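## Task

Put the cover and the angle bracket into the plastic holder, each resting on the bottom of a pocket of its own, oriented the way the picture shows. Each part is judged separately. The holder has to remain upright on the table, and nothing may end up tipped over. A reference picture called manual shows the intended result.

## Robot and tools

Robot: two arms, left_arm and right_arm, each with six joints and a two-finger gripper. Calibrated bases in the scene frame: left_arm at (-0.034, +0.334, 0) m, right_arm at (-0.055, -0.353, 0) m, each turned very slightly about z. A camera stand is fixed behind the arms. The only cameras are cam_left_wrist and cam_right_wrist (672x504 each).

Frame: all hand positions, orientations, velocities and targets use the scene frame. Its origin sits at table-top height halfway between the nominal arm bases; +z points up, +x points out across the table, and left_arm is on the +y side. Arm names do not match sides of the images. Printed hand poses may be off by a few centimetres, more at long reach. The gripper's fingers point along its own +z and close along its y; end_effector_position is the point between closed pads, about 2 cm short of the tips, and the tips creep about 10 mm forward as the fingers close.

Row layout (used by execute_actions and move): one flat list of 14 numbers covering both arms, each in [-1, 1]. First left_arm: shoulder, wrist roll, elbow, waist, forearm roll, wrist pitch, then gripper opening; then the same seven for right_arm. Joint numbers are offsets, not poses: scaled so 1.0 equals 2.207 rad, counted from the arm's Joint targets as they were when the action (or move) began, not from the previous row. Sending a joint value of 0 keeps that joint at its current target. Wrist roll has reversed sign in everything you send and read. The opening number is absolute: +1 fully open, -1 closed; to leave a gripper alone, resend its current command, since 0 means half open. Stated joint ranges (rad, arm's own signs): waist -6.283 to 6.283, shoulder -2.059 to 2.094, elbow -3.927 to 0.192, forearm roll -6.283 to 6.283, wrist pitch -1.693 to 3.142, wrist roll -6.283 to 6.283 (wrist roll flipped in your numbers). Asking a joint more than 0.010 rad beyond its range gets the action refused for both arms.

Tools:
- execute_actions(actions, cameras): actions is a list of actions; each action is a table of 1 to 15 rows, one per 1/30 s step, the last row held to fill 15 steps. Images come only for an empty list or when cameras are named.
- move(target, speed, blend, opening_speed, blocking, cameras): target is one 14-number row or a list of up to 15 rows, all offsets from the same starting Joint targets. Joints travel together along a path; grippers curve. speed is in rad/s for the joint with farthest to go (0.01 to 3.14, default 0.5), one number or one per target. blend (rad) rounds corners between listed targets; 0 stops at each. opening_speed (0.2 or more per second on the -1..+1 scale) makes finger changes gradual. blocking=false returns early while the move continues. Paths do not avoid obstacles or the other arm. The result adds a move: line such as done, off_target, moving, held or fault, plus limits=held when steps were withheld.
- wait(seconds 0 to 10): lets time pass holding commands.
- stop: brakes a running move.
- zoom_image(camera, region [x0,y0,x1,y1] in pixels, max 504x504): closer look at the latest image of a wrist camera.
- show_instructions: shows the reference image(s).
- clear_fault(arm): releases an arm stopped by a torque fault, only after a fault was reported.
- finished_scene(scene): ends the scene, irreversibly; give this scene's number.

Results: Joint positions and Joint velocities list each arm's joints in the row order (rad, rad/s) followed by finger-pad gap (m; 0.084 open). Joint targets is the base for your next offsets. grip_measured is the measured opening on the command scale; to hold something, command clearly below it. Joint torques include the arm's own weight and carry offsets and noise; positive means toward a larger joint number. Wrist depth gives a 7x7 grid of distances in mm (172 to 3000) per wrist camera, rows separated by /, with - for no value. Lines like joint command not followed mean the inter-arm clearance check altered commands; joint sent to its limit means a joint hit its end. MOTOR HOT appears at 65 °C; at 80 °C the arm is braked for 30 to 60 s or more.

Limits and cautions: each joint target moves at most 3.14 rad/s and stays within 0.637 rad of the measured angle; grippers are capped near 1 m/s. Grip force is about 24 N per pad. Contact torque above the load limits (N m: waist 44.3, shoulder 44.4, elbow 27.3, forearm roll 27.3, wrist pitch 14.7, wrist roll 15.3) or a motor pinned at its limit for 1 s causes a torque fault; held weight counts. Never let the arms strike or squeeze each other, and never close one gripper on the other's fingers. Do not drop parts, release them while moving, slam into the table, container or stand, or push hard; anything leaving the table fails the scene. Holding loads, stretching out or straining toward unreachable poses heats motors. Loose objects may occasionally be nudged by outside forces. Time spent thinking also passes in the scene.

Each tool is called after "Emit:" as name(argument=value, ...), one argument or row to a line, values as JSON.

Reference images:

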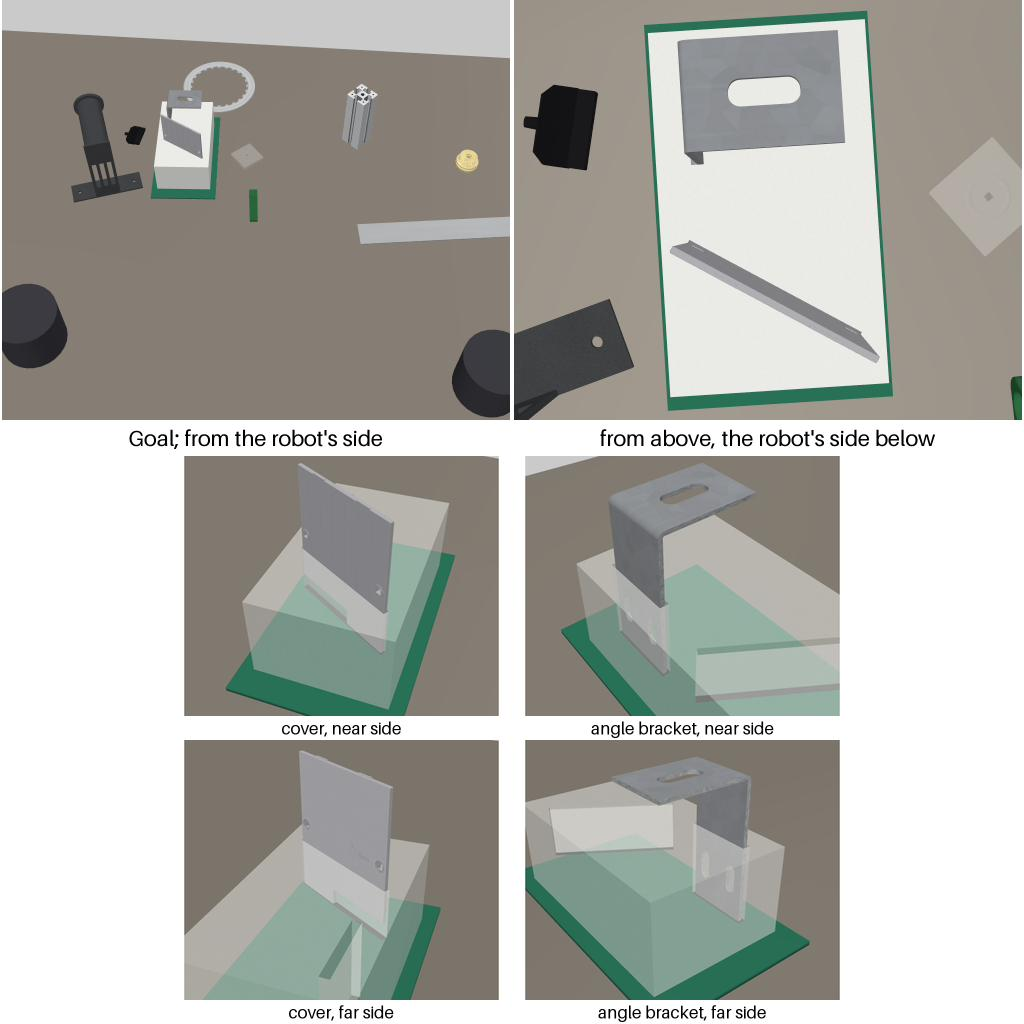

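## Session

Emit:
execute_actions(
  actions=[],
)

Emit:
show_instructions(
)

Scene clock: 0.00 s.
left_arm: end_effector_position=(+0.3501, +0.2528, +0.1857) grip_measured=+1.00 end_effector_quat_wxyz=(+0.033, +0.993, -0.103, +0.038) | right_arm: end_effector_position=(+0.3626, -0.2469, +0.3552) grip_measured=+1.00 end_effector_quat_wxyz=(-0.195, +0.850, -0.176, +0.457)
Joint names: [shoulder, wrist roll, elbow, waist, forearm roll, wrist pitch]
Joint positions: left_arm=[-0.297 -0.071 -0.689 -0.157 -0.076 0.906 0.084] | right_arm=[-0.788 -0.853 -0.311 0.252 -0.237 0.061 0.084]
Joint velocities: within noise
Joint torques (N m): no reading
Motor temperatures (°C): left_arm=[31 33 34 31 30 33] | right_arm=[29 33 37 32 32 31]
Wrist depth (mm): cam_left_wrist=[319 322 324 328 330 334 337 / 316 319 322 324 328 330 335 / 314 317 320 322 325 327 329 / 312 315 319 320 322 262 264 / 310 313 316 316 321 261 263 / 308 310 313 316 318 260 261 / 306 308 193 313 317 281 259] | cam_right_wrist=[1114 1128 1145 1158 1188 1201 1220 / 1182 1192 1215 1235 1260 1266 1300 / 1248 1276 1292 1315 1345 1361 1391 / 1325 1353 1377 1400 1428 1452 1477 / 1402 1434 1455 1496 1536 1543 1582 / 1509 1550 1578 1611 1642 1638 1615 / 1634 1665 1719 1728 1723 556 519]
Joint targets: left_arm=[-0.297 -0.071 -0.689 -0.157 -0.076 0.906] | right_arm=[-0.788 -0.853 -0.311 0.252 -0.237 0.061]
Tool commands: left_gripper/opening=+1.0 right_gripper/opening=+1.0

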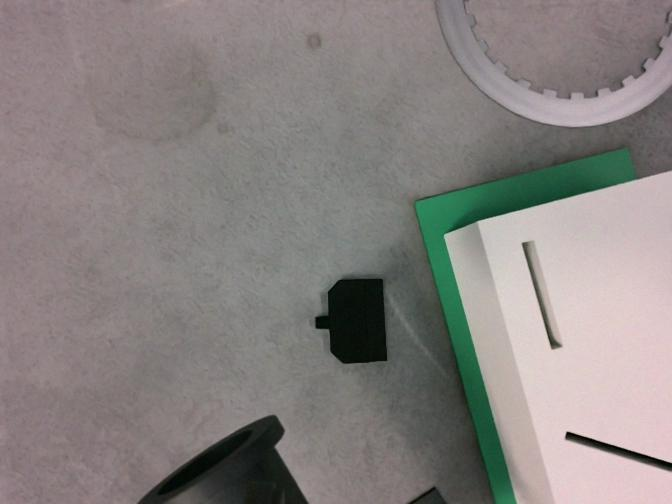

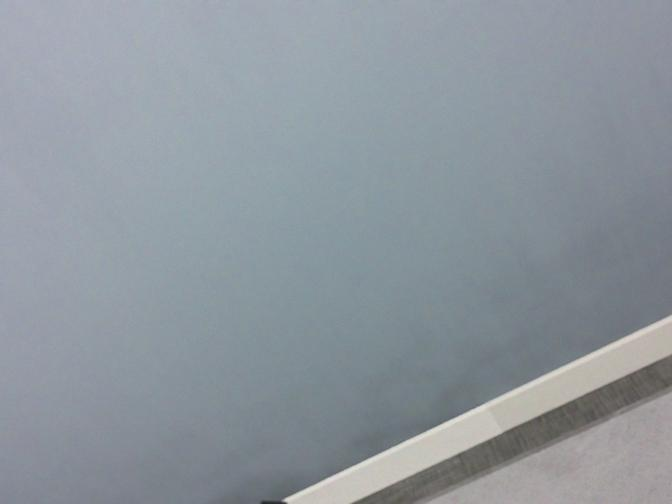

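Reference images for this scene: manual.

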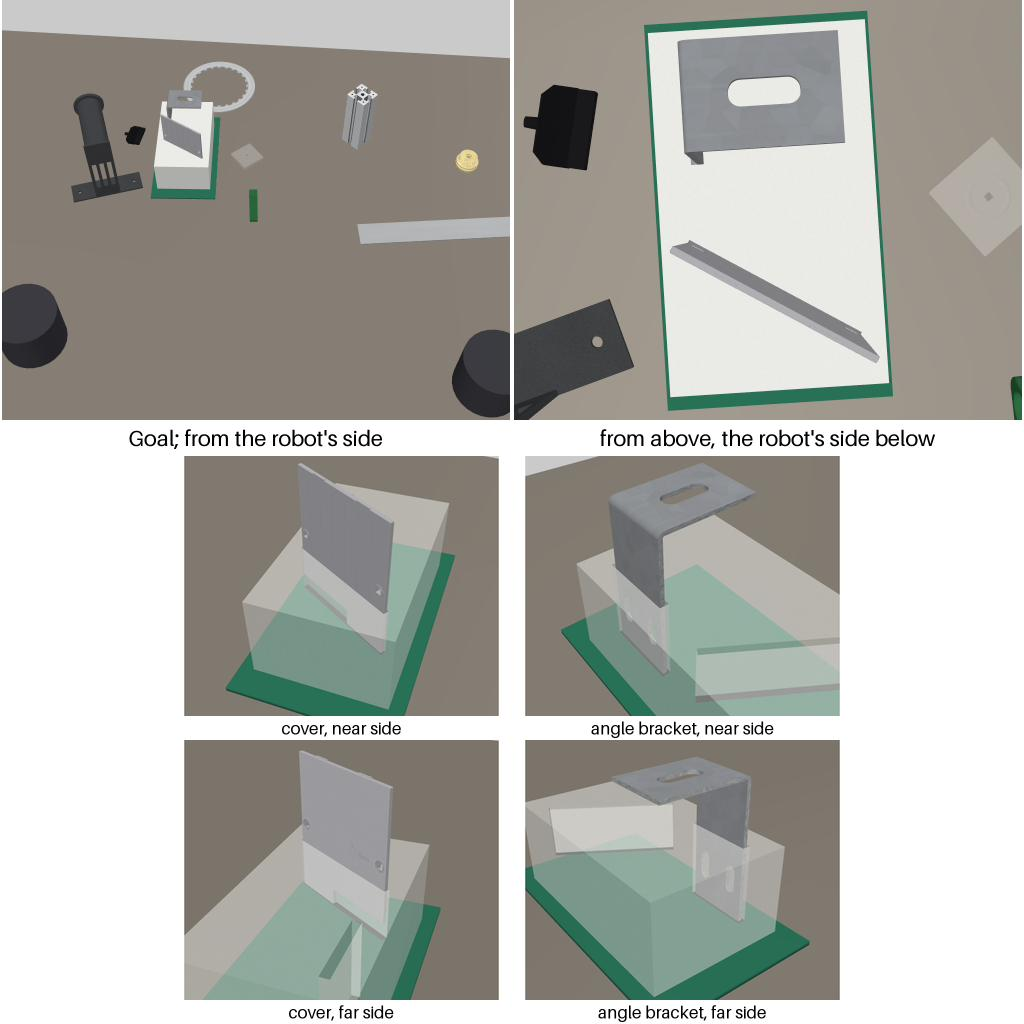

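Emit:
move(
  target=[-0.00222, 0.22873, -0.22266, -0.11545, 0.03444, 0.26112, 0.4, 0.20326, 0.22402, -0.37884, 0.06552, 0.10739, 0.6459, 0.4],
  speed=0.9,
  cameras=["all"],
)

Scene clock: 14.83 s.
left_arm: end_effector_position=(+0.3204, +0.1698, +0.3497) grip_measured=+0.39 end_effector_quat_wxyz=(+0.000, +1.000, +0.000, -0.001) | right_arm: end_effector_position=(+0.3000, -0.2192, +0.3499) grip_measured=+0.39 end_effector_quat_wxyz=(+0.000, +1.000, +0.001, +0.000)
Joint names: [shoulder, wrist roll, elbow, waist, forearm roll, wrist pitch]
Joint positions: left_arm=[-0.301 0.434 -1.18 -0.411 0 1.483 0.061] | right_arm=[-0.339 -0.358 -1.147 0.396 0 1.486 0.061]
Joint torques (N m): left_arm=[-18.19 0.67 -11.03 -1.79 0.27 -1.34] | right_arm=[-8.92 0.85 -21.05 4.26 1.12 -1.05]
Wrist depth (mm): cam_left_wrist=[476 475 476 475 477 475 476 / 477 476 477 478 477 478 478 / 478 479 478 477 417 479 479 / 477 478 480 478 416 480 478 / 479 358 481 426 419 481 480 / 480 357 477 479 417 483 480 / 480 360 482 483 483 482 483] | cam_right_wrist=[481 481 481 481 480 479 479 / 482 481 480 480 480 480 477 / 483 482 482 479 480 481 477 / 483 482 482 482 482 481 480 / 485 483 483 482 483 482 481 / 485 483 483 482 483 482 482 / 485 484 484 482 482 481 483]
Joint targets: left_arm=[-0.301 0.434 -1.180 -0.411 0.000 1.483] | right_arm=[-0.339 -0.358 -1.147 0.396 0.000 1.486]
move: done

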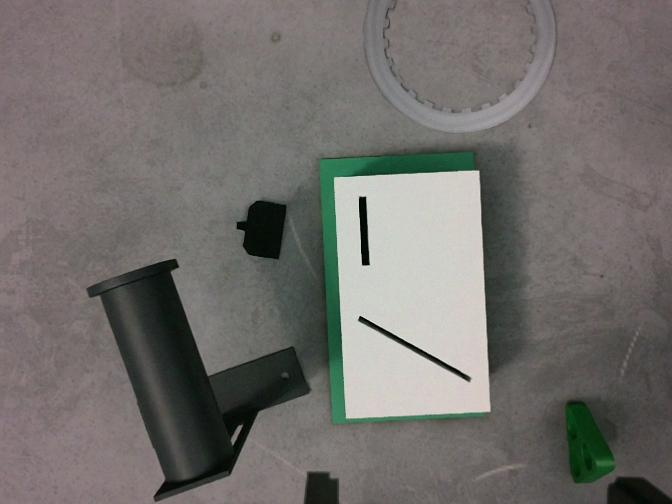

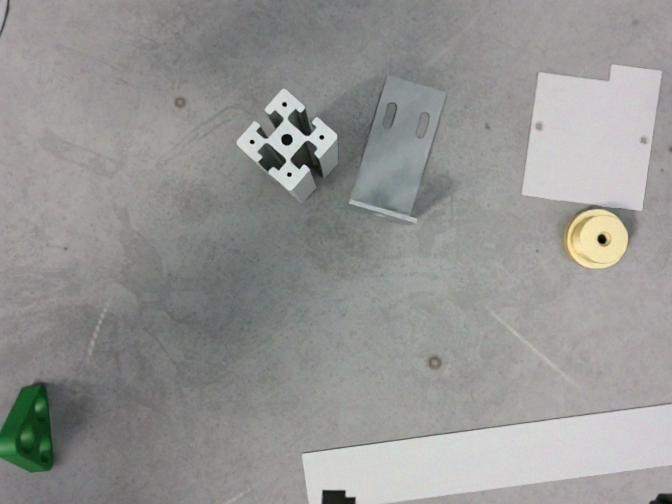

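Emit:
zoom_image(
  camera="cam_right_wrist",
  region=[510, 50, 672, 220],
)

Emit:
zoom_image(
  camera="cam_right_wrist",
  region=[230, 60, 460, 240],
)

Emit:
zoom_image(
  camera="cam_left_wrist",
  region=[320, 160, 500, 430],
)

Scaled by 2.965 from the camera's 672x504 image, which has a finer 960x720 frame.

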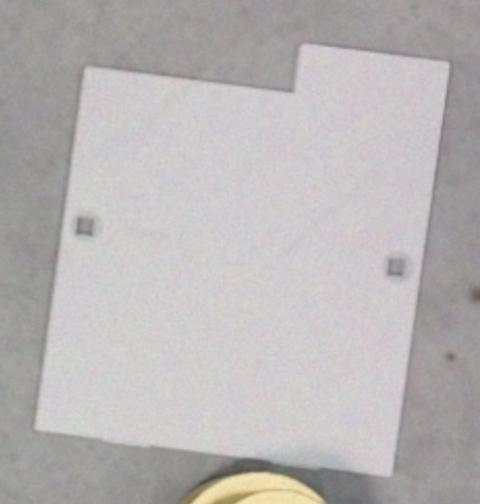

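Scaled by 2.191 from the camera's 672x504 image, which has a finer 960x720 frame.

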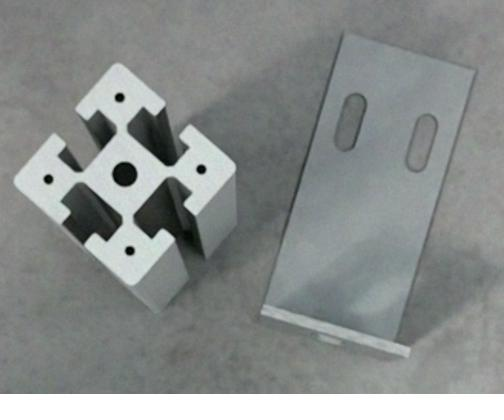

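Scaled by 1.867 from the camera's 672x504 image, which has a finer 960x720 frame.

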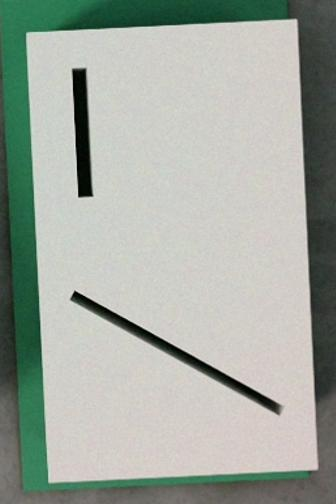

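Emit:
move(
  target=[
    [-0.0055, -0.99866, 0.2116, 0.35328, -0.2729, -0.12941, 0.0, 0.18677, 0.60643, 0.08364, -0.02121, 0, -0.27041, 0.2],
    [-0.0055, -0.99866, 0.2116, 0.35328, -0.2729, -0.12941, 0.0, 0.2775, 0.60643, 0.11767, -0.02121, 0, -0.39515, 0.2],
  ],
  speed=[0.9, 0.15],
  blend=[0.02, 0],
  cameras=["all"],
)

Scene clock: 248.00 s.
left_arm: end_effector_position=(+0.3328, +0.3417, +0.2136) grip_measured=-0.01 end_effector_quat_wxyz=(+0.201, +0.806, -0.522, +0.192) | right_arm: end_effector_position=(+0.3872, -0.2096, +0.0398) grip_measured=+0.19 end_effector_quat_wxyz=(+0.000, +0.798, +0.602, +0.000)
Joint names: [shoulder, wrist roll, elbow, waist, forearm roll, wrist pitch]
Joint positions: left_arm=[-0.314 -1.77 -0.713 0.368 -0.603 1.197 0.044] | right_arm=[0.273 0.98 -0.888 0.35 0 0.614 0.052]
Joint torques (N m): left_arm=[-16.75 -0.6 -9.51 1.6 -1.13 -1.76] | right_arm=[-16.94 0.15 -15.47 -3.35 -0.39 -2.4]
Wrist depth (mm): cam_left_wrist=[470 488 502 516 536 546 561 / 441 454 467 480 489 503 522 / 412 421 432 369 374 467 462 / 389 398 404 346 352 360 444 / 366 372 382 381 364 342 417 / 346 355 360 363 375 379 392 / 328 336 343 223 232 239 247] | cam_right_wrist=[- - - - - - - / - - - - - - - / - - - - - - - / - - - - - - - / - - - - - - - / - - - - - - - / - - - - - - -]
Joint targets: left_arm=[-0.314 -1.770 -0.713 0.368 -0.603 1.197] | right_arm=[0.273 0.980 -0.888 0.350 0.000 0.614]
move: done

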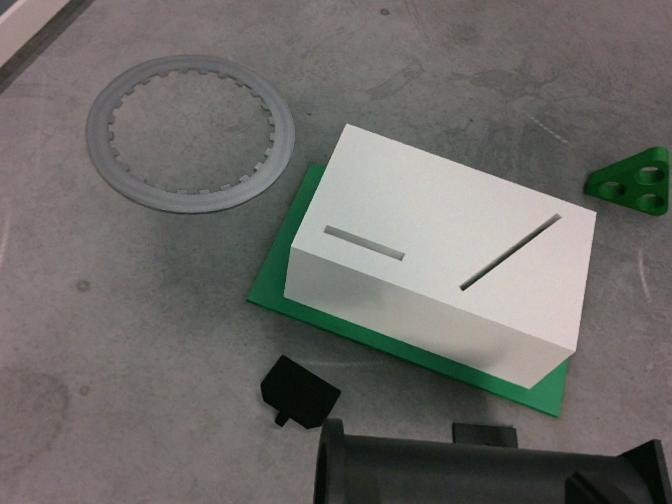

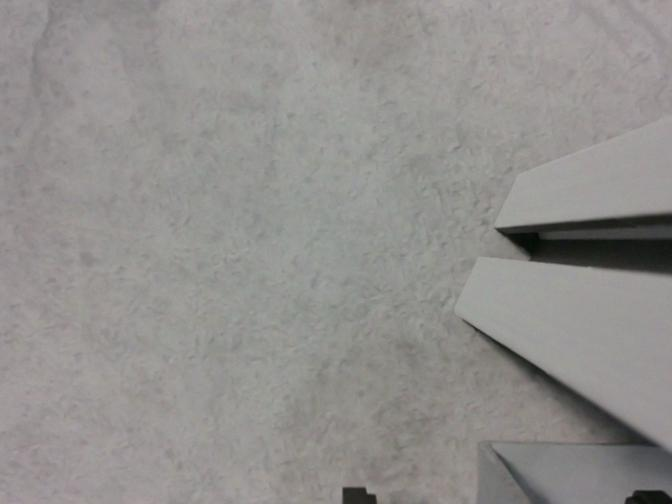

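Emit:
move(
  target=[0, -0.106, 0, 0, 0, 0, 0.0, 0, 0, 0, 0, 0, 0, -1.0],
  opening_speed=0.6,
  speed=0.4,
  cameras=["cam_right_wrist"],
)

Scene clock: 254.40 s.
left_arm: end_effector_position=(+0.3328, +0.3417, +0.2136) grip_measured=-0.01 end_effector_quat_wxyz=(+0.178, +0.740, -0.613, +0.214) | right_arm: end_effector_position=(+0.3872, -0.2096, +0.0398) grip_measured=-0.94 end_effector_quat_wxyz=(+0.000, +0.798, +0.602, +0.000)
Joint names: [shoulder, wrist roll, elbow, waist, forearm roll, wrist pitch]
Joint positions: left_arm=[-0.314 -2.004 -0.713 0.368 -0.603 1.197 0.044] | right_arm=[0.273 0.98 -0.888 0.35 0 0.614 0.002]
Joint torques (N m): left_arm=[-12.88 -0.57 -9.63 1.71 -0.69 -1.72] | right_arm=[-16.88 -0.37 -15.96 -2.79 -0.35 -1.62]
Wrist depth (mm): cam_left_wrist=[515 529 530 535 533 524 537 / 483 480 483 485 488 489 479 / 450 453 446 375 377 382 459 / 418 416 418 351 347 355 423 / 395 396 387 384 371 367 400 / 369 370 370 370 371 372 372 / 350 351 352 233 229 229 229] | cam_right_wrist=[- - - - - - - / - - - - - - - / - - - - - - - / - - - - - - - / - - - - - - - / - - - - - - - / - - - - - - -]
Joint targets: left_arm=[-0.314 -2.004 -0.713 0.368 -0.603 1.197] | right_arm=[0.273 0.980 -0.888 0.350 0.000 0.614]
move: done
Images, in order (width x height): cam_right_wrist 672x504.

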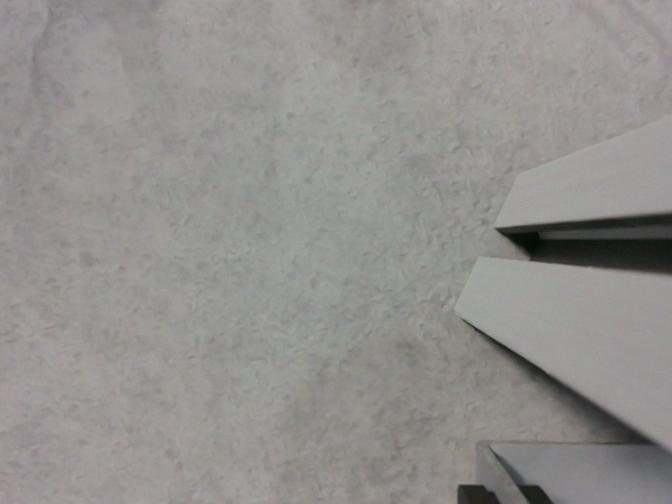

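Emit:
move(
  target=[
    [0, 0, 0, 0, 0, 0, 0.0, -0.13985, 0, -0.11207, 0, 0, 0.25238, -1.0],
    [0, 0, 0, 0, 0, 0, 0.0, 0.13303, -0.0106, -0.16633, 0.10385, 0.90865, 0.28242, -1.0],
  ],
  speed=[0.4, 0.7],
  blend=[0.03, 0],
  cameras=["cam_left_wrist", "cam_right_wrist"],
)

Emit:
zoom_image(
  camera="cam_left_wrist",
  region=[230, 80, 500, 330],
)

Scene clock: 268.97 s.
left_arm: end_effector_position=(+0.3328, +0.3417, +0.2136) grip_measured=-0.01 end_effector_quat_wxyz=(+0.178, +0.740, -0.613, +0.214) | right_arm: end_effector_position=(+0.3954, +0.1439, +0.2007) grip_measured=-0.94 end_effector_quat_wxyz=(+0.707, -0.707, +0.000, +0.000)
Joint names: [shoulder, wrist roll, elbow, waist, forearm roll, wrist pitch]
Joint positions: left_arm=[-0.314 -2.004 -0.713 0.368 -0.603 1.197 0.044] | right_arm=[0.567 0.957 -1.255 0.579 2.005 1.238 0.002]
Joint torques (N m): left_arm=[-12.9 -0.3 -9.87 1.56 -0.58 -1.71] | right_arm=[-21.59 -0.88 -18.71 4.39 2.63 2.76]
Wrist depth (mm): cam_left_wrist=[515 529 - 235 521 525 536 / 483 482 - 256 488 487 480 / 450 451 444 294 376 383 458 / 418 416 419 351 348 354 422 / 395 396 386 383 370 367 400 / 368 369 371 370 371 371 373 / 350 351 352 233 230 229 229] | cam_right_wrist=[- - - - - - 570 / - - - - - 817 570 / - - - - 1951 819 570 / - - - - 1979 818 568 / - - - - 1974 815 568 / - - 378 - 1979 817 567 / 409 379 352 - - - -]
Joint targets: left_arm=[-0.314 -2.004 -0.713 0.368 -0.603 1.197] | right_arm=[0.567 0.957 -1.255 0.579 2.005 1.238]
move: done

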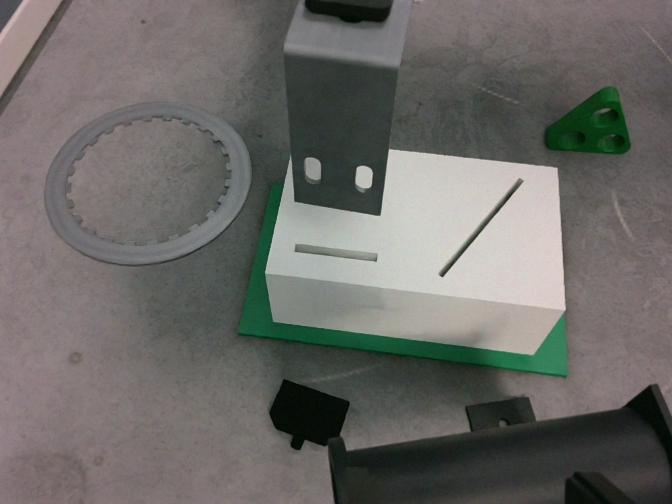

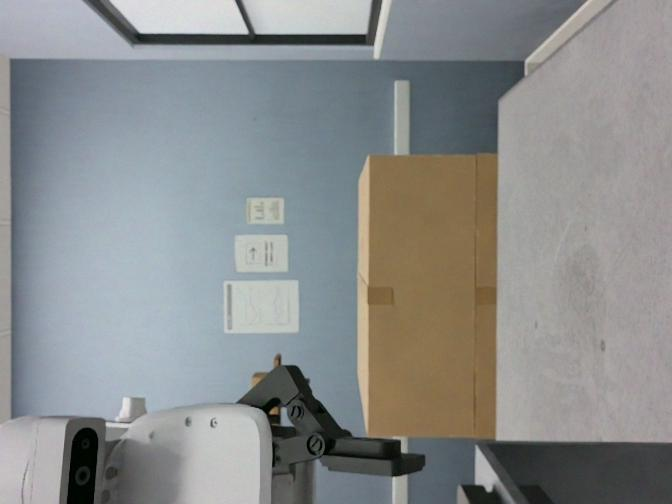

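Scaled by 1.867 from the camera's 672x504 image, which has a finer 960x720 frame.

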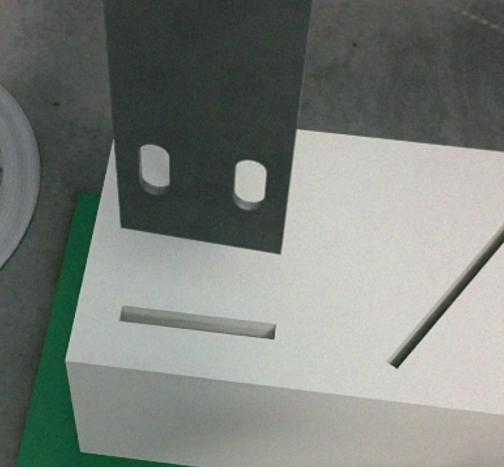

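Emit:
move(
  target=[0, 0, 0, 0, 0, 0, 0.0, 0.04472, 0.01155, -0.02497, -0.00856, -0.01862, 0.02383, -1.0],
  speed=0.1,
  cameras=["cam_left_wrist"],
)

Emit:
zoom_image(
  camera="cam_left_wrist",
  region=[270, 180, 410, 290],
)

Scene clock: 304.17 s.
left_arm: end_effector_position=(+0.3328, +0.3417, +0.2136) grip_measured=-0.01 end_effector_quat_wxyz=(+0.178, +0.740, -0.613, +0.214) | right_arm: end_effector_position=(+0.3963, +0.1428, +0.1672) grip_measured=-0.94 end_effector_quat_wxyz=(+0.707, -0.707, -0.015, +0.016)
Joint names: [shoulder, wrist roll, elbow, waist, forearm roll, wrist pitch]
Joint positions: left_arm=[-0.314 -2.004 -0.713 0.368 -0.603 1.197 0.044] | right_arm=[0.665 0.982 -1.31 0.56 1.964 1.29 0.002]
Joint torques (N m): left_arm=[-12.82 -0.23 -9.88 1.49 -0.46 -1.58] | right_arm=[-22.83 1.1 -18.29 -3.54 -0.56 2.81]
Wrist depth (mm): cam_left_wrist=[517 529 530 271 509 524 536 / 481 482 485 265 488 489 479 / 450 453 444 285 376 383 459 / 417 416 420 341 348 355 423 / 395 396 387 384 371 366 400 / 369 369 370 371 371 373 372 / 351 352 352 232 230 229 229] | cam_right_wrist=[- - - - - 694 482 / - - - - - 811 483 / - - - - 1974 809 481 / - - - - 1968 806 481 / - - - - 1968 806 481 / 424 373 366 - 2008 806 480 / 390 359 350 - - - -]
Joint targets: left_arm=[-0.314 -2.004 -0.713 0.368 -0.603 1.197] | right_arm=[0.666 0.982 -1.310 0.560 1.964 1.290]
move: done
Images, in order (width x height): cam_left_wrist 672x504.

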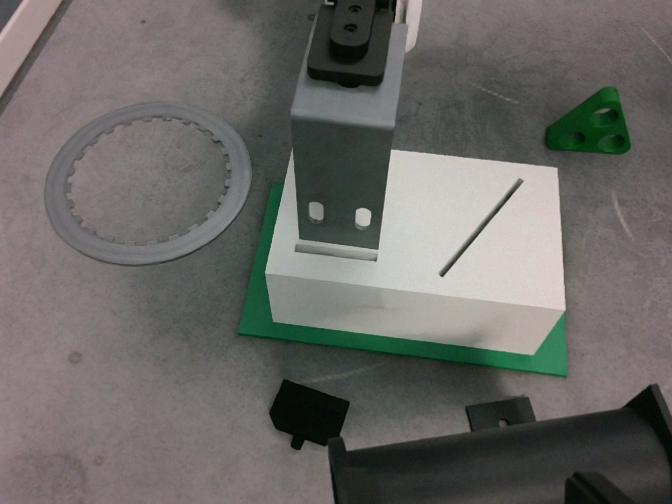

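Scaled by 3.600 from the camera's 672x504 image, which has a finer 960x720 frame.

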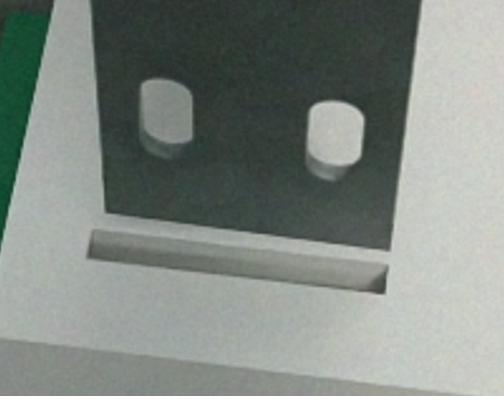

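Emit:
move(
  target=[0, 0, 0, 0, 0, 0, 0.0, 0.00546, 0.00208, -0.00313, -0.00059, 0.00009, 0.00122, -1.0],
  speed=0.04,
  cameras=["cam_left_wrist"],
)

Emit:
zoom_image(
  camera="cam_left_wrist",
  region=[280, 200, 400, 290],
)

Scene clock: 322.63 s.
left_arm: end_effector_position=(+0.3328, +0.3417, +0.2136) grip_measured=-0.01 end_effector_quat_wxyz=(+0.178, +0.740, -0.613, +0.214) | right_arm: end_effector_position=(+0.3972, +0.1428, +0.1629) grip_measured=-0.94 end_effector_quat_wxyz=(+0.707, -0.707, -0.015, +0.016)
Joint names: [shoulder, wrist roll, elbow, waist, forearm roll, wrist pitch]
Joint positions: left_arm=[-0.314 -2.004 -0.713 0.368 -0.603 1.197 0.044] | right_arm=[0.678 0.987 -1.317 0.559 1.964 1.293 0.002]
Joint torques (N m): left_arm=[-12.96 -0.09 -9.81 1.74 -0.37 -1.64] | right_arm=[-22.83 1.11 -17.97 -3.34 2.76 2.84]
Wrist depth (mm): cam_left_wrist=[517 530 529 277 522 522 536 / 481 480 483 268 486 486 479 / 450 454 445 288 376 382 458 / 418 417 419 341 348 355 423 / 394 395 387 383 371 366 400 / 369 370 370 370 372 373 372 / 351 352 352 233 230 229 229] | cam_right_wrist=[- - - - - 679 472 / - - - - - 790 472 / - - - - 1957 787 470 / - - - - 1968 790 470 / - - - - 1962 785 470 / 425 369 372 - - 789 468 / 387 355 363 - - - -]
Joint targets: left_arm=[-0.314 -2.004 -0.713 0.368 -0.603 1.197] | right_arm=[0.678 0.987 -1.317 0.559 1.964 1.293]
move: done
Images, in order (width x height): cam_left_wrist 672x504.

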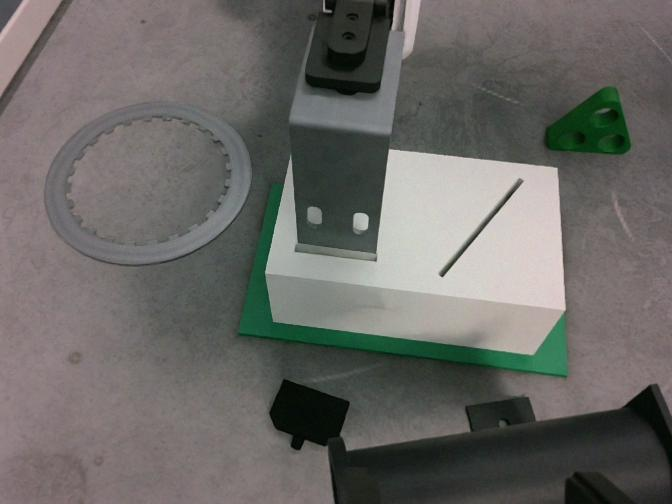

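Scaled by 4.200 from the camera's 672x504 image, which has a finer 960x720 frame.

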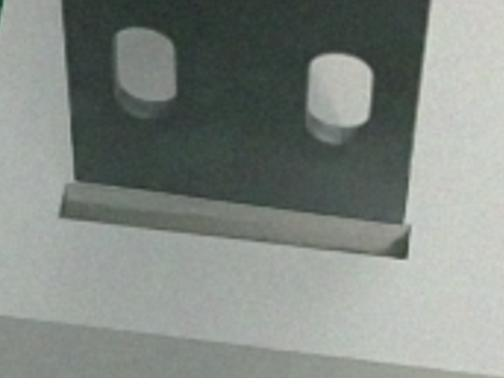

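Emit:
move(
  target=[0, 0, 0, 0, 0, 0, 0.0, 0.00362, 0.00095, -0.00317, 0.0021, 0.00195, -0.001, -1.0],
  speed=0.04,
  cameras=["cam_left_wrist"],
)

Emit:
zoom_image(
  camera="cam_left_wrist",
  region=[280, 200, 400, 290],
)

Scene clock: 338.47 s.
left_arm: end_effector_position=(+0.3328, +0.3417, +0.2136) grip_measured=-0.01 end_effector_quat_wxyz=(+0.178, +0.740, -0.613, +0.214) | right_arm: end_effector_position=(+0.3971, +0.1454, +0.1608) grip_measured=-0.94 end_effector_quat_wxyz=(+0.707, -0.707, -0.015, +0.016)
Joint names: [shoulder, wrist roll, elbow, waist, forearm roll, wrist pitch]
Joint positions: left_arm=[-0.314 -2.004 -0.713 0.368 -0.603 1.197 0.044] | right_arm=[0.686 0.989 -1.324 0.563 1.969 1.291 0.002]
Joint torques (N m): left_arm=[-12.9 0.02 -10.1 1.42 -0.42 -1.54] | right_arm=[-22.86 1.14 -18.26 4.52 2.71 1.43]
Wrist depth (mm): cam_left_wrist=[517 530 531 279 521 526 537 / 482 482 494 269 486 488 478 / 449 453 444 286 376 383 458 / 418 417 419 340 349 355 423 / 395 396 387 383 371 367 400 / 368 369 370 371 372 372 373 / 350 351 353 233 230 229 229] | cam_right_wrist=[- - - - - 669 466 / - - - - - 784 467 / - - - - 1962 783 465 / - - - - 1974 783 463 / - - - - 1974 779 465 / 420 366 368 - 2008 775 464 / 388 352 359 - - - -]
Joint targets: left_arm=[-0.314 -2.004 -0.713 0.368 -0.603 1.197] | right_arm=[0.686 0.989 -1.324 0.563 1.969 1.291]
move: done
Images, in order (width x height): cam_left_wrist 672x504.

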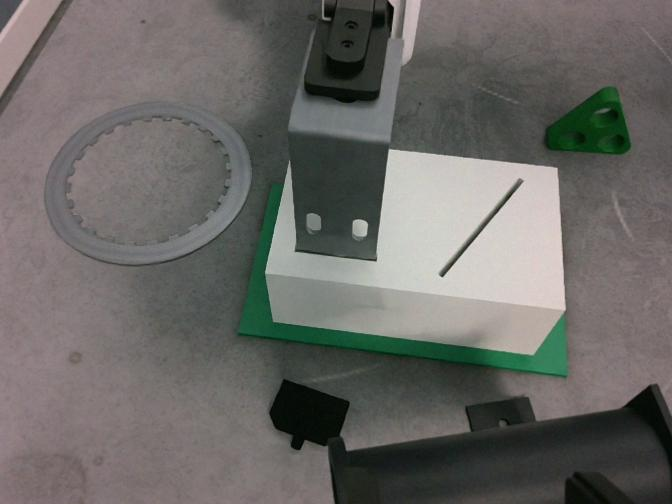

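Scaled by 4.200 from the camera's 672x504 image, which has a finer 960x720 frame.

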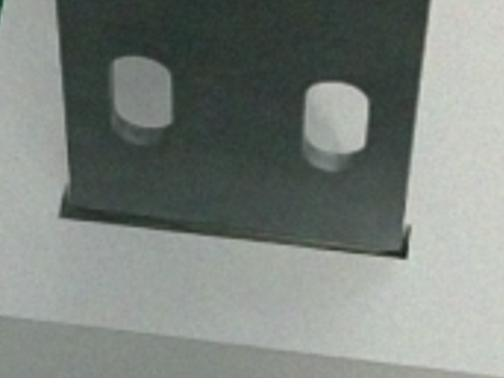

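Emit:
move(
  target=[0, 0, 0, 0, 0, 0, 0.0, 0.00114, 0.0007, 0.0001, -0.0004, -0.0001, 0.0006, -1.0],
  speed=0.03,
  cameras=["cam_left_wrist"],
)

Emit:
zoom_image(
  camera="cam_left_wrist",
  region=[280, 200, 400, 290],
)

Scene clock: 343.73 s.
left_arm: end_effector_position=(+0.3328, +0.3417, +0.2136) grip_measured=-0.01 end_effector_quat_wxyz=(+0.178, +0.740, -0.613, +0.214) | right_arm: end_effector_position=(+0.3970, +0.1449, +0.1594) grip_measured=-0.94 end_effector_quat_wxyz=(+0.707, -0.707, -0.015, +0.016)
Joint names: [shoulder, wrist roll, elbow, waist, forearm roll, wrist pitch]
Joint positions: left_arm=[-0.314 -2.004 -0.713 0.368 -0.603 1.197 0.044] | right_arm=[0.688 0.99 -1.323 0.562 1.968 1.292 0.002]
Joint torques (N m): left_arm=[-12.77 0.05 -9.8 1.7 -0.49 -1.58] | right_arm=[-22.61 1.03 -16.39 -3.47 -0.42 2.77]
Wrist depth (mm): cam_left_wrist=[517 528 531 279 521 524 537 / 482 480 496 270 487 490 478 / 451 453 444 288 376 382 459 / 416 417 419 342 348 355 424 / 395 395 386 384 371 367 400 / 368 370 369 370 372 373 373 / 350 351 352 233 230 229 229] | cam_right_wrist=[- - - - - 663 460 / - - - - - 774 461 / - - - - 1962 774 460 / - - - - 1974 773 460 / - - - - 1974 771 459 / 421 368 - - 2008 770 459 / 387 351 362 - - - -]
Joint targets: left_arm=[-0.314 -2.004 -0.713 0.368 -0.603 1.197] | right_arm=[0.688 0.990 -1.323 0.562 1.968 1.292]
move: done
Images, in order (width x height): cam_left_wrist 672x504.

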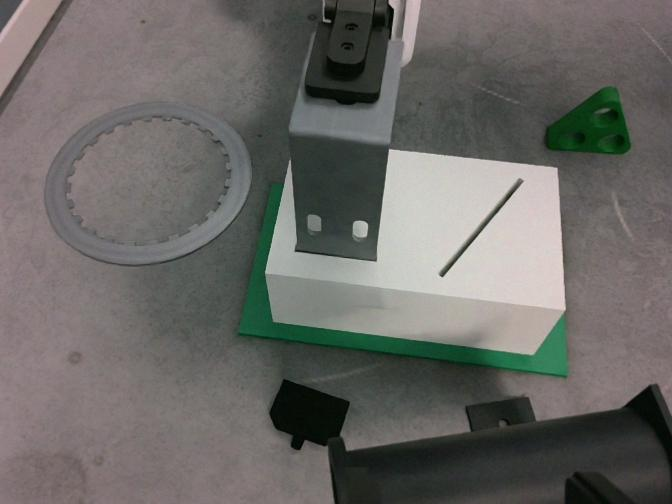

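Scaled by 4.200 from the camera's 672x504 image, which has a finer 960x720 frame.

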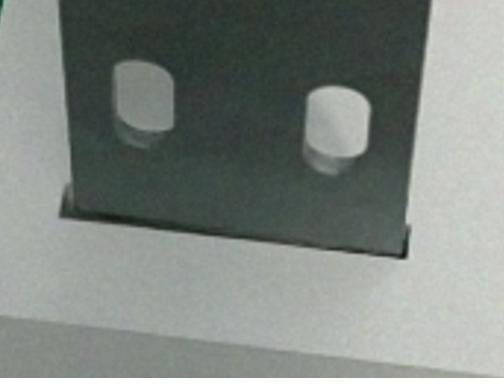

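Emit:
move(
  target=[0, 0, 0, 0, 0, 0, 0.0, 0.0021, 0.0011, -0.0007, -0.0002, 0.0001, 0.0006, -1.0],
  speed=0.03,
  cameras=["cam_left_wrist"],
)

Emit:
zoom_image(
  camera="cam_left_wrist",
  region=[280, 200, 400, 290],
)

Scene clock: 349.00 s.
left_arm: end_effector_position=(+0.3328, +0.3417, +0.2136) grip_measured=-0.01 end_effector_quat_wxyz=(+0.178, +0.740, -0.613, +0.214) | right_arm: end_effector_position=(+0.3970, +0.1448, +0.1573) grip_measured=-0.94 end_effector_quat_wxyz=(+0.707, -0.707, -0.015, +0.016)
Joint names: [shoulder, wrist roll, elbow, waist, forearm roll, wrist pitch]
Joint positions: left_arm=[-0.314 -2.004 -0.713 0.368 -0.603 1.197 0.044] | right_arm=[0.693 0.993 -1.325 0.562 1.969 1.293 0.002]
Joint torques (N m): left_arm=[-12.67 0.15 -9.92 1.94 -0.35 -1.49] | right_arm=[-22.76 1.14 -18.19 -3.39 2.69 2.78]
Wrist depth (mm): cam_left_wrist=[515 530 531 282 521 523 537 / 483 482 494 272 487 488 480 / 450 453 444 288 377 382 457 / 418 416 420 341 348 355 423 / 395 395 387 384 371 367 400 / 368 369 369 371 371 373 372 / 351 352 351 233 230 229 229] | cam_right_wrist=[- - - - - 654 455 / - - - - - 762 455 / - - - - 1968 765 454 / - - - - 1962 760 454 / - - - - 1991 764 454 / 419 368 - - - 763 454 / 386 351 364 - - - -]
Joint targets: left_arm=[-0.314 -2.004 -0.713 0.368 -0.603 1.197] | right_arm=[0.693 0.993 -1.325 0.562 1.969 1.293]
move: done
Images, in order (width x height): cam_left_wrist 672x504.

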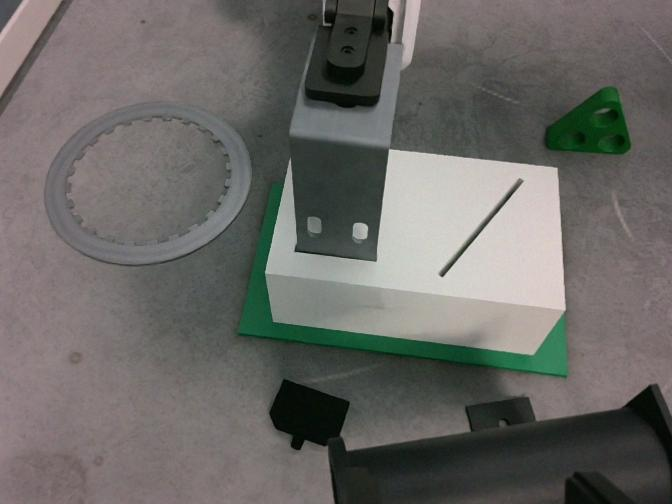

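Scaled by 4.200 from the camera's 672x504 image, which has a finer 960x720 frame.

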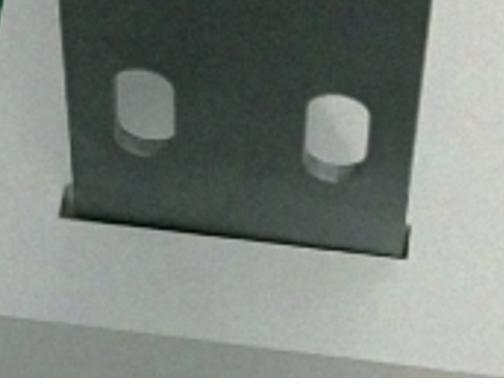

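Emit:
move(
  target=[0, 0, 0, 0, 0, 0, 0.0, 0.0021, 0.0011, -0.0007, -0.0002, 0.0001, 0.0006, -1.0],
  speed=0.03,
  cameras=["cam_left_wrist"],
)

Emit:
zoom_image(
  camera="cam_left_wrist",
  region=[280, 200, 400, 290],
)

Scene clock: 353.20 s.
left_arm: end_effector_position=(+0.3328, +0.3417, +0.2136) grip_measured=-0.01 end_effector_quat_wxyz=(+0.178, +0.740, -0.613, +0.214) | right_arm: end_effector_position=(+0.3971, +0.1447, +0.1553) grip_measured=-0.94 end_effector_quat_wxyz=(+0.707, -0.707, -0.015, +0.016)
Joint names: [shoulder, wrist roll, elbow, waist, forearm roll, wrist pitch]
Joint positions: left_arm=[-0.314 -2.004 -0.713 0.368 -0.603 1.197 0.044] | right_arm=[0.697 0.995 -1.326 0.562 1.969 1.295 0.002]
Joint torques (N m): left_arm=[-12.71 0.15 -10.09 1.79 -0.35 -1.46] | right_arm=[-22.78 1.09 -18.17 -3.44 2.68 2.78]
Wrist depth (mm): cam_left_wrist=[516 529 530 285 523 523 535 / 482 481 484 275 486 488 480 / 451 452 446 288 377 383 458 / 418 416 419 341 347 355 423 / 395 395 387 383 371 366 400 / 368 370 370 371 371 372 372 / 350 353 352 233 230 229 229] | cam_right_wrist=[- - - - - 645 450 / - - - - - 755 450 / - - - - 1951 754 449 / - - - - 1946 752 449 / - - - - 1985 752 448 / 417 366 - - - 753 449 / 384 350 372 - - - -]
Joint targets: left_arm=[-0.314 -2.004 -0.713 0.368 -0.603 1.197] | right_arm=[0.697 0.995 -1.326 0.562 1.969 1.295]
move: done
Images, in order (width x height): cam_left_wrist 672x504.

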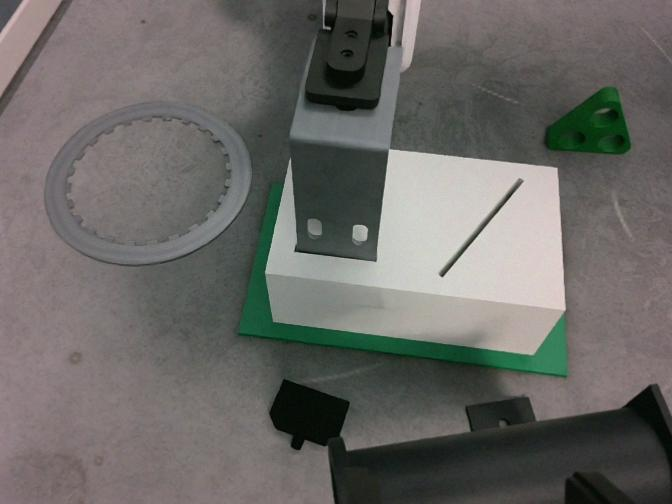

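Scaled by 4.200 from the camera's 672x504 image, which has a finer 960x720 frame.

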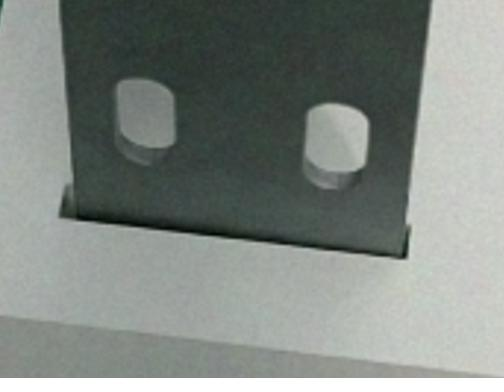

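Emit:
move(
  target=[0, 0, 0, 0, 0, 0, 0.0, 0.01935, 0.01106, -0.0082, -0.00077, 0.00222, 0.00489, -1.0],
  speed=0.04,
  cameras=["cam_left_wrist"],
)

Emit:
zoom_image(
  camera="cam_left_wrist",
  region=[260, 40, 420, 290],
)

Scene clock: 368.37 s.
left_arm: end_effector_position=(+0.3328, +0.3417, +0.2136) grip_measured=-0.01 end_effector_quat_wxyz=(+0.178, +0.740, -0.613, +0.214) | right_arm: end_effector_position=(+0.4023, +0.1480, +0.1821) grip_measured=-0.94 end_effector_quat_wxyz=(+0.716, -0.698, -0.033, -0.001)
Joint names: [shoulder, wrist roll, elbow, waist, forearm roll, wrist pitch]
Joint positions: left_arm=[-0.314 -2.004 -0.713 0.368 -0.603 1.197 0.044] | right_arm=[0.665 1.008 -1.337 0.561 1.971 1.3 0.002]
Joint torques (N m): left_arm=[-12.93 -0.08 -10.09 1.49 -0.34 -1.52] | right_arm=[-26.07 0.25 -16.86 -1.47 1.4 2.16]
Wrist depth (mm): cam_left_wrist=[515 529 - 253 522 524 537 / 481 480 252 249 488 488 478 / 450 453 443 288 369 440 458 / 418 417 420 341 348 356 423 / 394 395 388 369 362 356 400 / 369 369 369 371 371 373 373 / 350 352 353 233 230 229 229] | cam_right_wrist=[- - - - - - 583 / - - - - - 851 574 / - - - - 1957 842 563 / - - - - 1962 823 556 / - - - - 1974 806 548 / 440 386 360 - 1985 789 541 / 399 368 351 - - - -]
Joint targets: left_arm=[-0.314 -2.004 -0.713 0.368 -0.603 1.197] | right_arm=[0.665 1.008 -1.337 0.561 1.971 1.300]
Tool commands: left_gripper/opening=+0.0 right_gripper/opening=-1.0
TORQUE FAULT: the external load on the shoulder of the right arm reached its load limit, and that arm stopped. The contact can be on any part of that arm beyond that joint, not only on its tool. A torque fault puts only its own arm into a fault stop. That arm's remaining commands of this call were not run. The hold on the shoulder of that arm was moved back by the arm itself, up to 3 degrees, as the stop began. That arm is still stopped at the end of this call. While its stop runs, that arm, its gripper or tool too, takes no new command.
CLEAR FAULT: the right arm stays stopped (state 4) until you call clear_fault(arm="right_arm").
End effector pose when the fault began: right_arm: position (+0.3978, +0.1452, +0.1486), quat_wxyz (+0.707, -0.707, -0.016, +0.015)
Joint positions when the fault began: right_arm=[0.717 1.008 -1.337 0.561 1.971 1.3 0.002]
move: fault (right_arm); right_arm: the shoulder is farthest, 0.075 rad from its target
Images, in order (width x height): cam_left_wrist 672x504.

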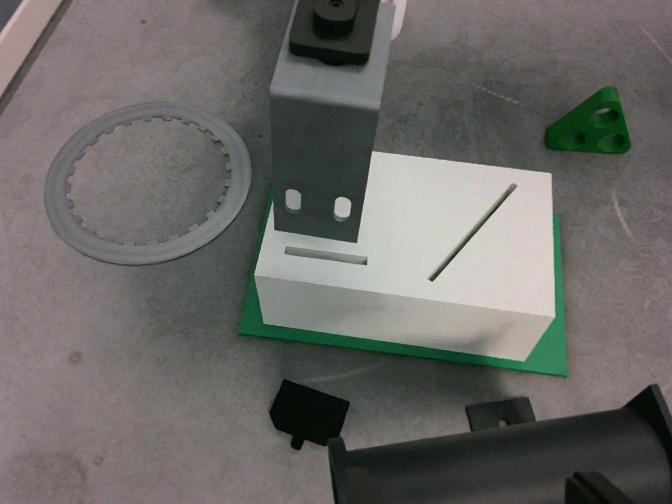

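Scaled by 2.016 from the camera's 672x504 image, which has a finer 960x720 frame.

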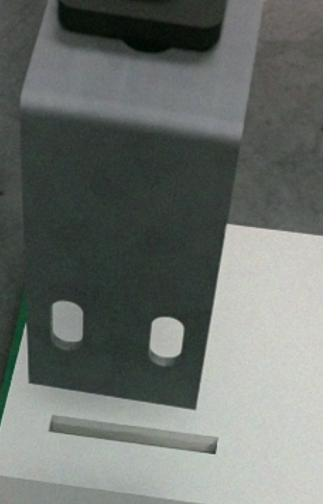

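Emit:
zoom_image(
  camera="cam_left_wrist",
  region=[275, 180, 395, 280],
)

Emit:
zoom_image(
  camera="cam_left_wrist",
  region=[400, 160, 540, 300],
)

Scaled by 4.200 from the camera's 672x504 image, which has a finer 960x720 frame.

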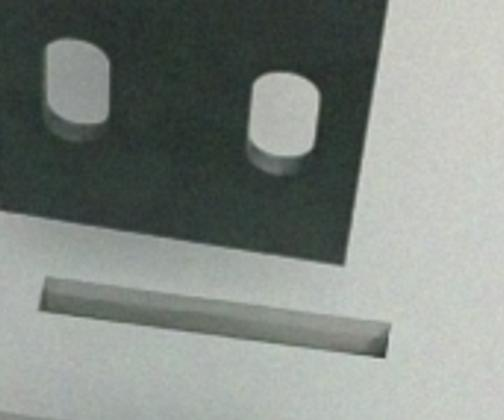

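Scaled by 3.600 from the camera's 672x504 image, which has a finer 960x720 frame.

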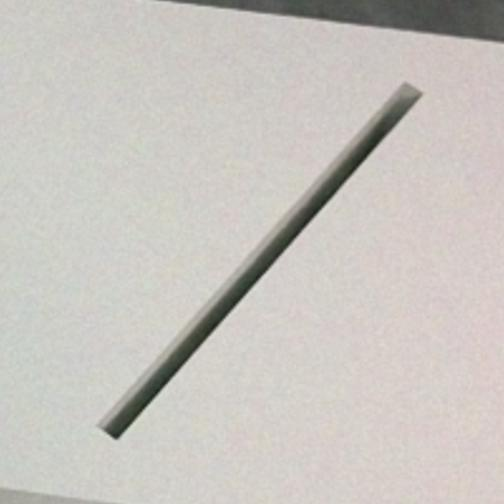

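Emit:
clear_fault(
  arm="right_arm",
  cameras=["all"],
)

Emit:
zoom_image(
  camera="cam_left_wrist",
  region=[360, 0, 600, 180],
)

Emit:
zoom_image(
  camera="cam_left_wrist",
  region=[240, 0, 420, 260],
)

Scene clock: 428.57 s.
left_arm: end_effector_position=(+0.3328, +0.3417, +0.2136) grip_measured=-0.01 end_effector_quat_wxyz=(+0.178, +0.740, -0.613, +0.214) | right_arm: end_effector_position=(+0.4023, +0.1480, +0.1821) grip_measured=-0.94 end_effector_quat_wxyz=(+0.716, -0.698, -0.033, -0.001)
Joint names: [shoulder, wrist roll, elbow, waist, forearm roll, wrist pitch]
Joint positions: left_arm=[-0.314 -2.004 -0.713 0.368 -0.603 1.197 0.044] | right_arm=[0.665 1.008 -1.337 0.561 1.971 1.3 0.002]
Joint torques (N m): left_arm=[-12.82 0.05 -10.26 1.56 -0.54 -1.16] | right_arm=[-25.99 0.13 -16.91 -1.64 1.54 2.28]
Wrist depth (mm): cam_left_wrist=[515 530 - 253 522 525 537 / 482 481 251 249 488 488 479 / 449 452 444 289 370 438 458 / 417 417 420 340 348 356 423 / 395 395 388 368 361 356 398 / 369 368 369 370 371 373 373 / 350 351 352 233 230 229 229] | cam_right_wrist=[- - - - - - 584 / - - - - - 851 573 / - - - - 1940 842 564 / - - - - 1962 824 557 / - - - - 1968 807 547 / 441 386 359 - 1996 790 541 / 399 368 351 - - - -]
Joint targets: left_arm=[-0.314 -2.004 -0.713 0.368 -0.603 1.197] | right_arm=[0.665 1.008 -1.337 0.561 1.971 1.300]
Tool commands: left_gripper/opening=+0.0 right_gripper/opening=-1.0
TORQUE FAULT, CONTINUED: the right arm's stop, for the torque fault of the shoulder that an earlier result reported, is over. The call counts as one of the actions that you can send in this scene. The hold on the shoulder of that arm was moved back by the arm itself, up to 3 degrees, as the stop began. That arm's target is now where it stood when the stop ended, not its last command. That arm keeps its grip as last carried out and accepts commands again: back off and push less far.
CLEAR FAULT: your call cleared the right arm's torque fault. If a joint's load stays at its limit, that arm stops again at once.

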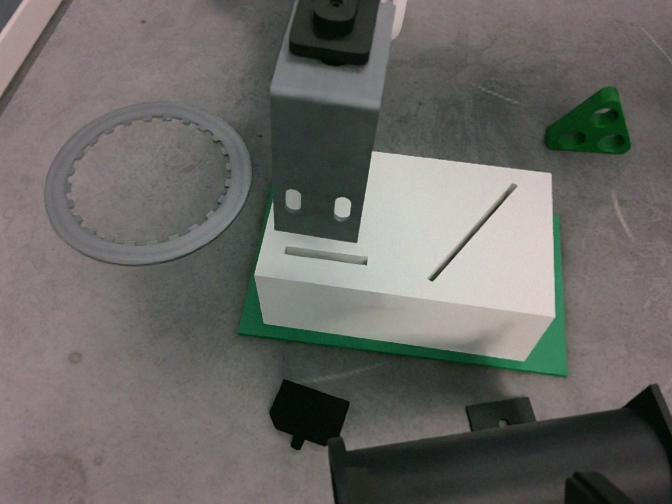

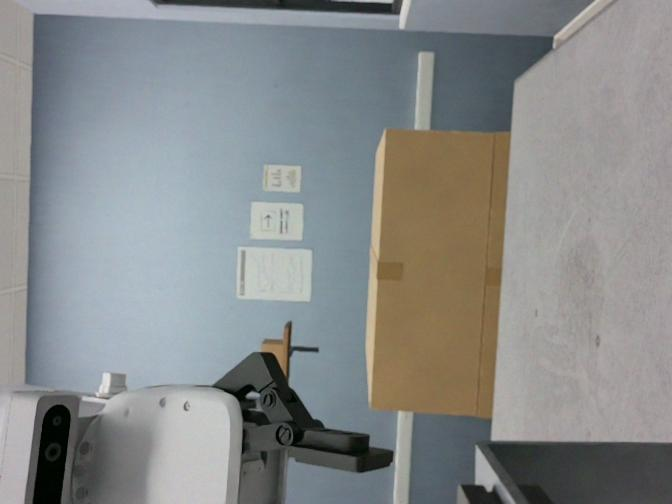

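Scaled by 2.100 from the camera's 672x504 image, which has a finer 960x720 frame.

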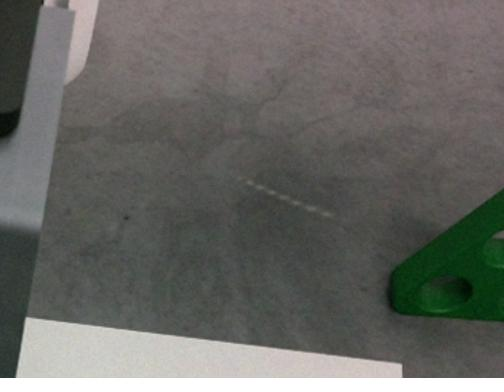

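Scaled by 1.938 from the camera's 672x504 image, which has a finer 960x720 frame.

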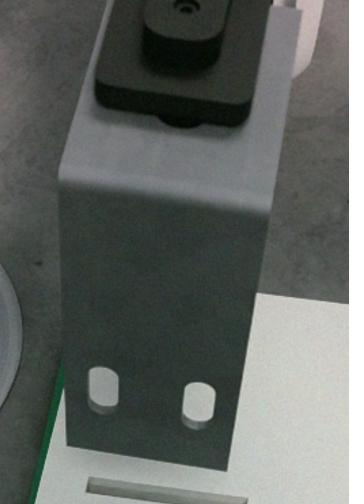

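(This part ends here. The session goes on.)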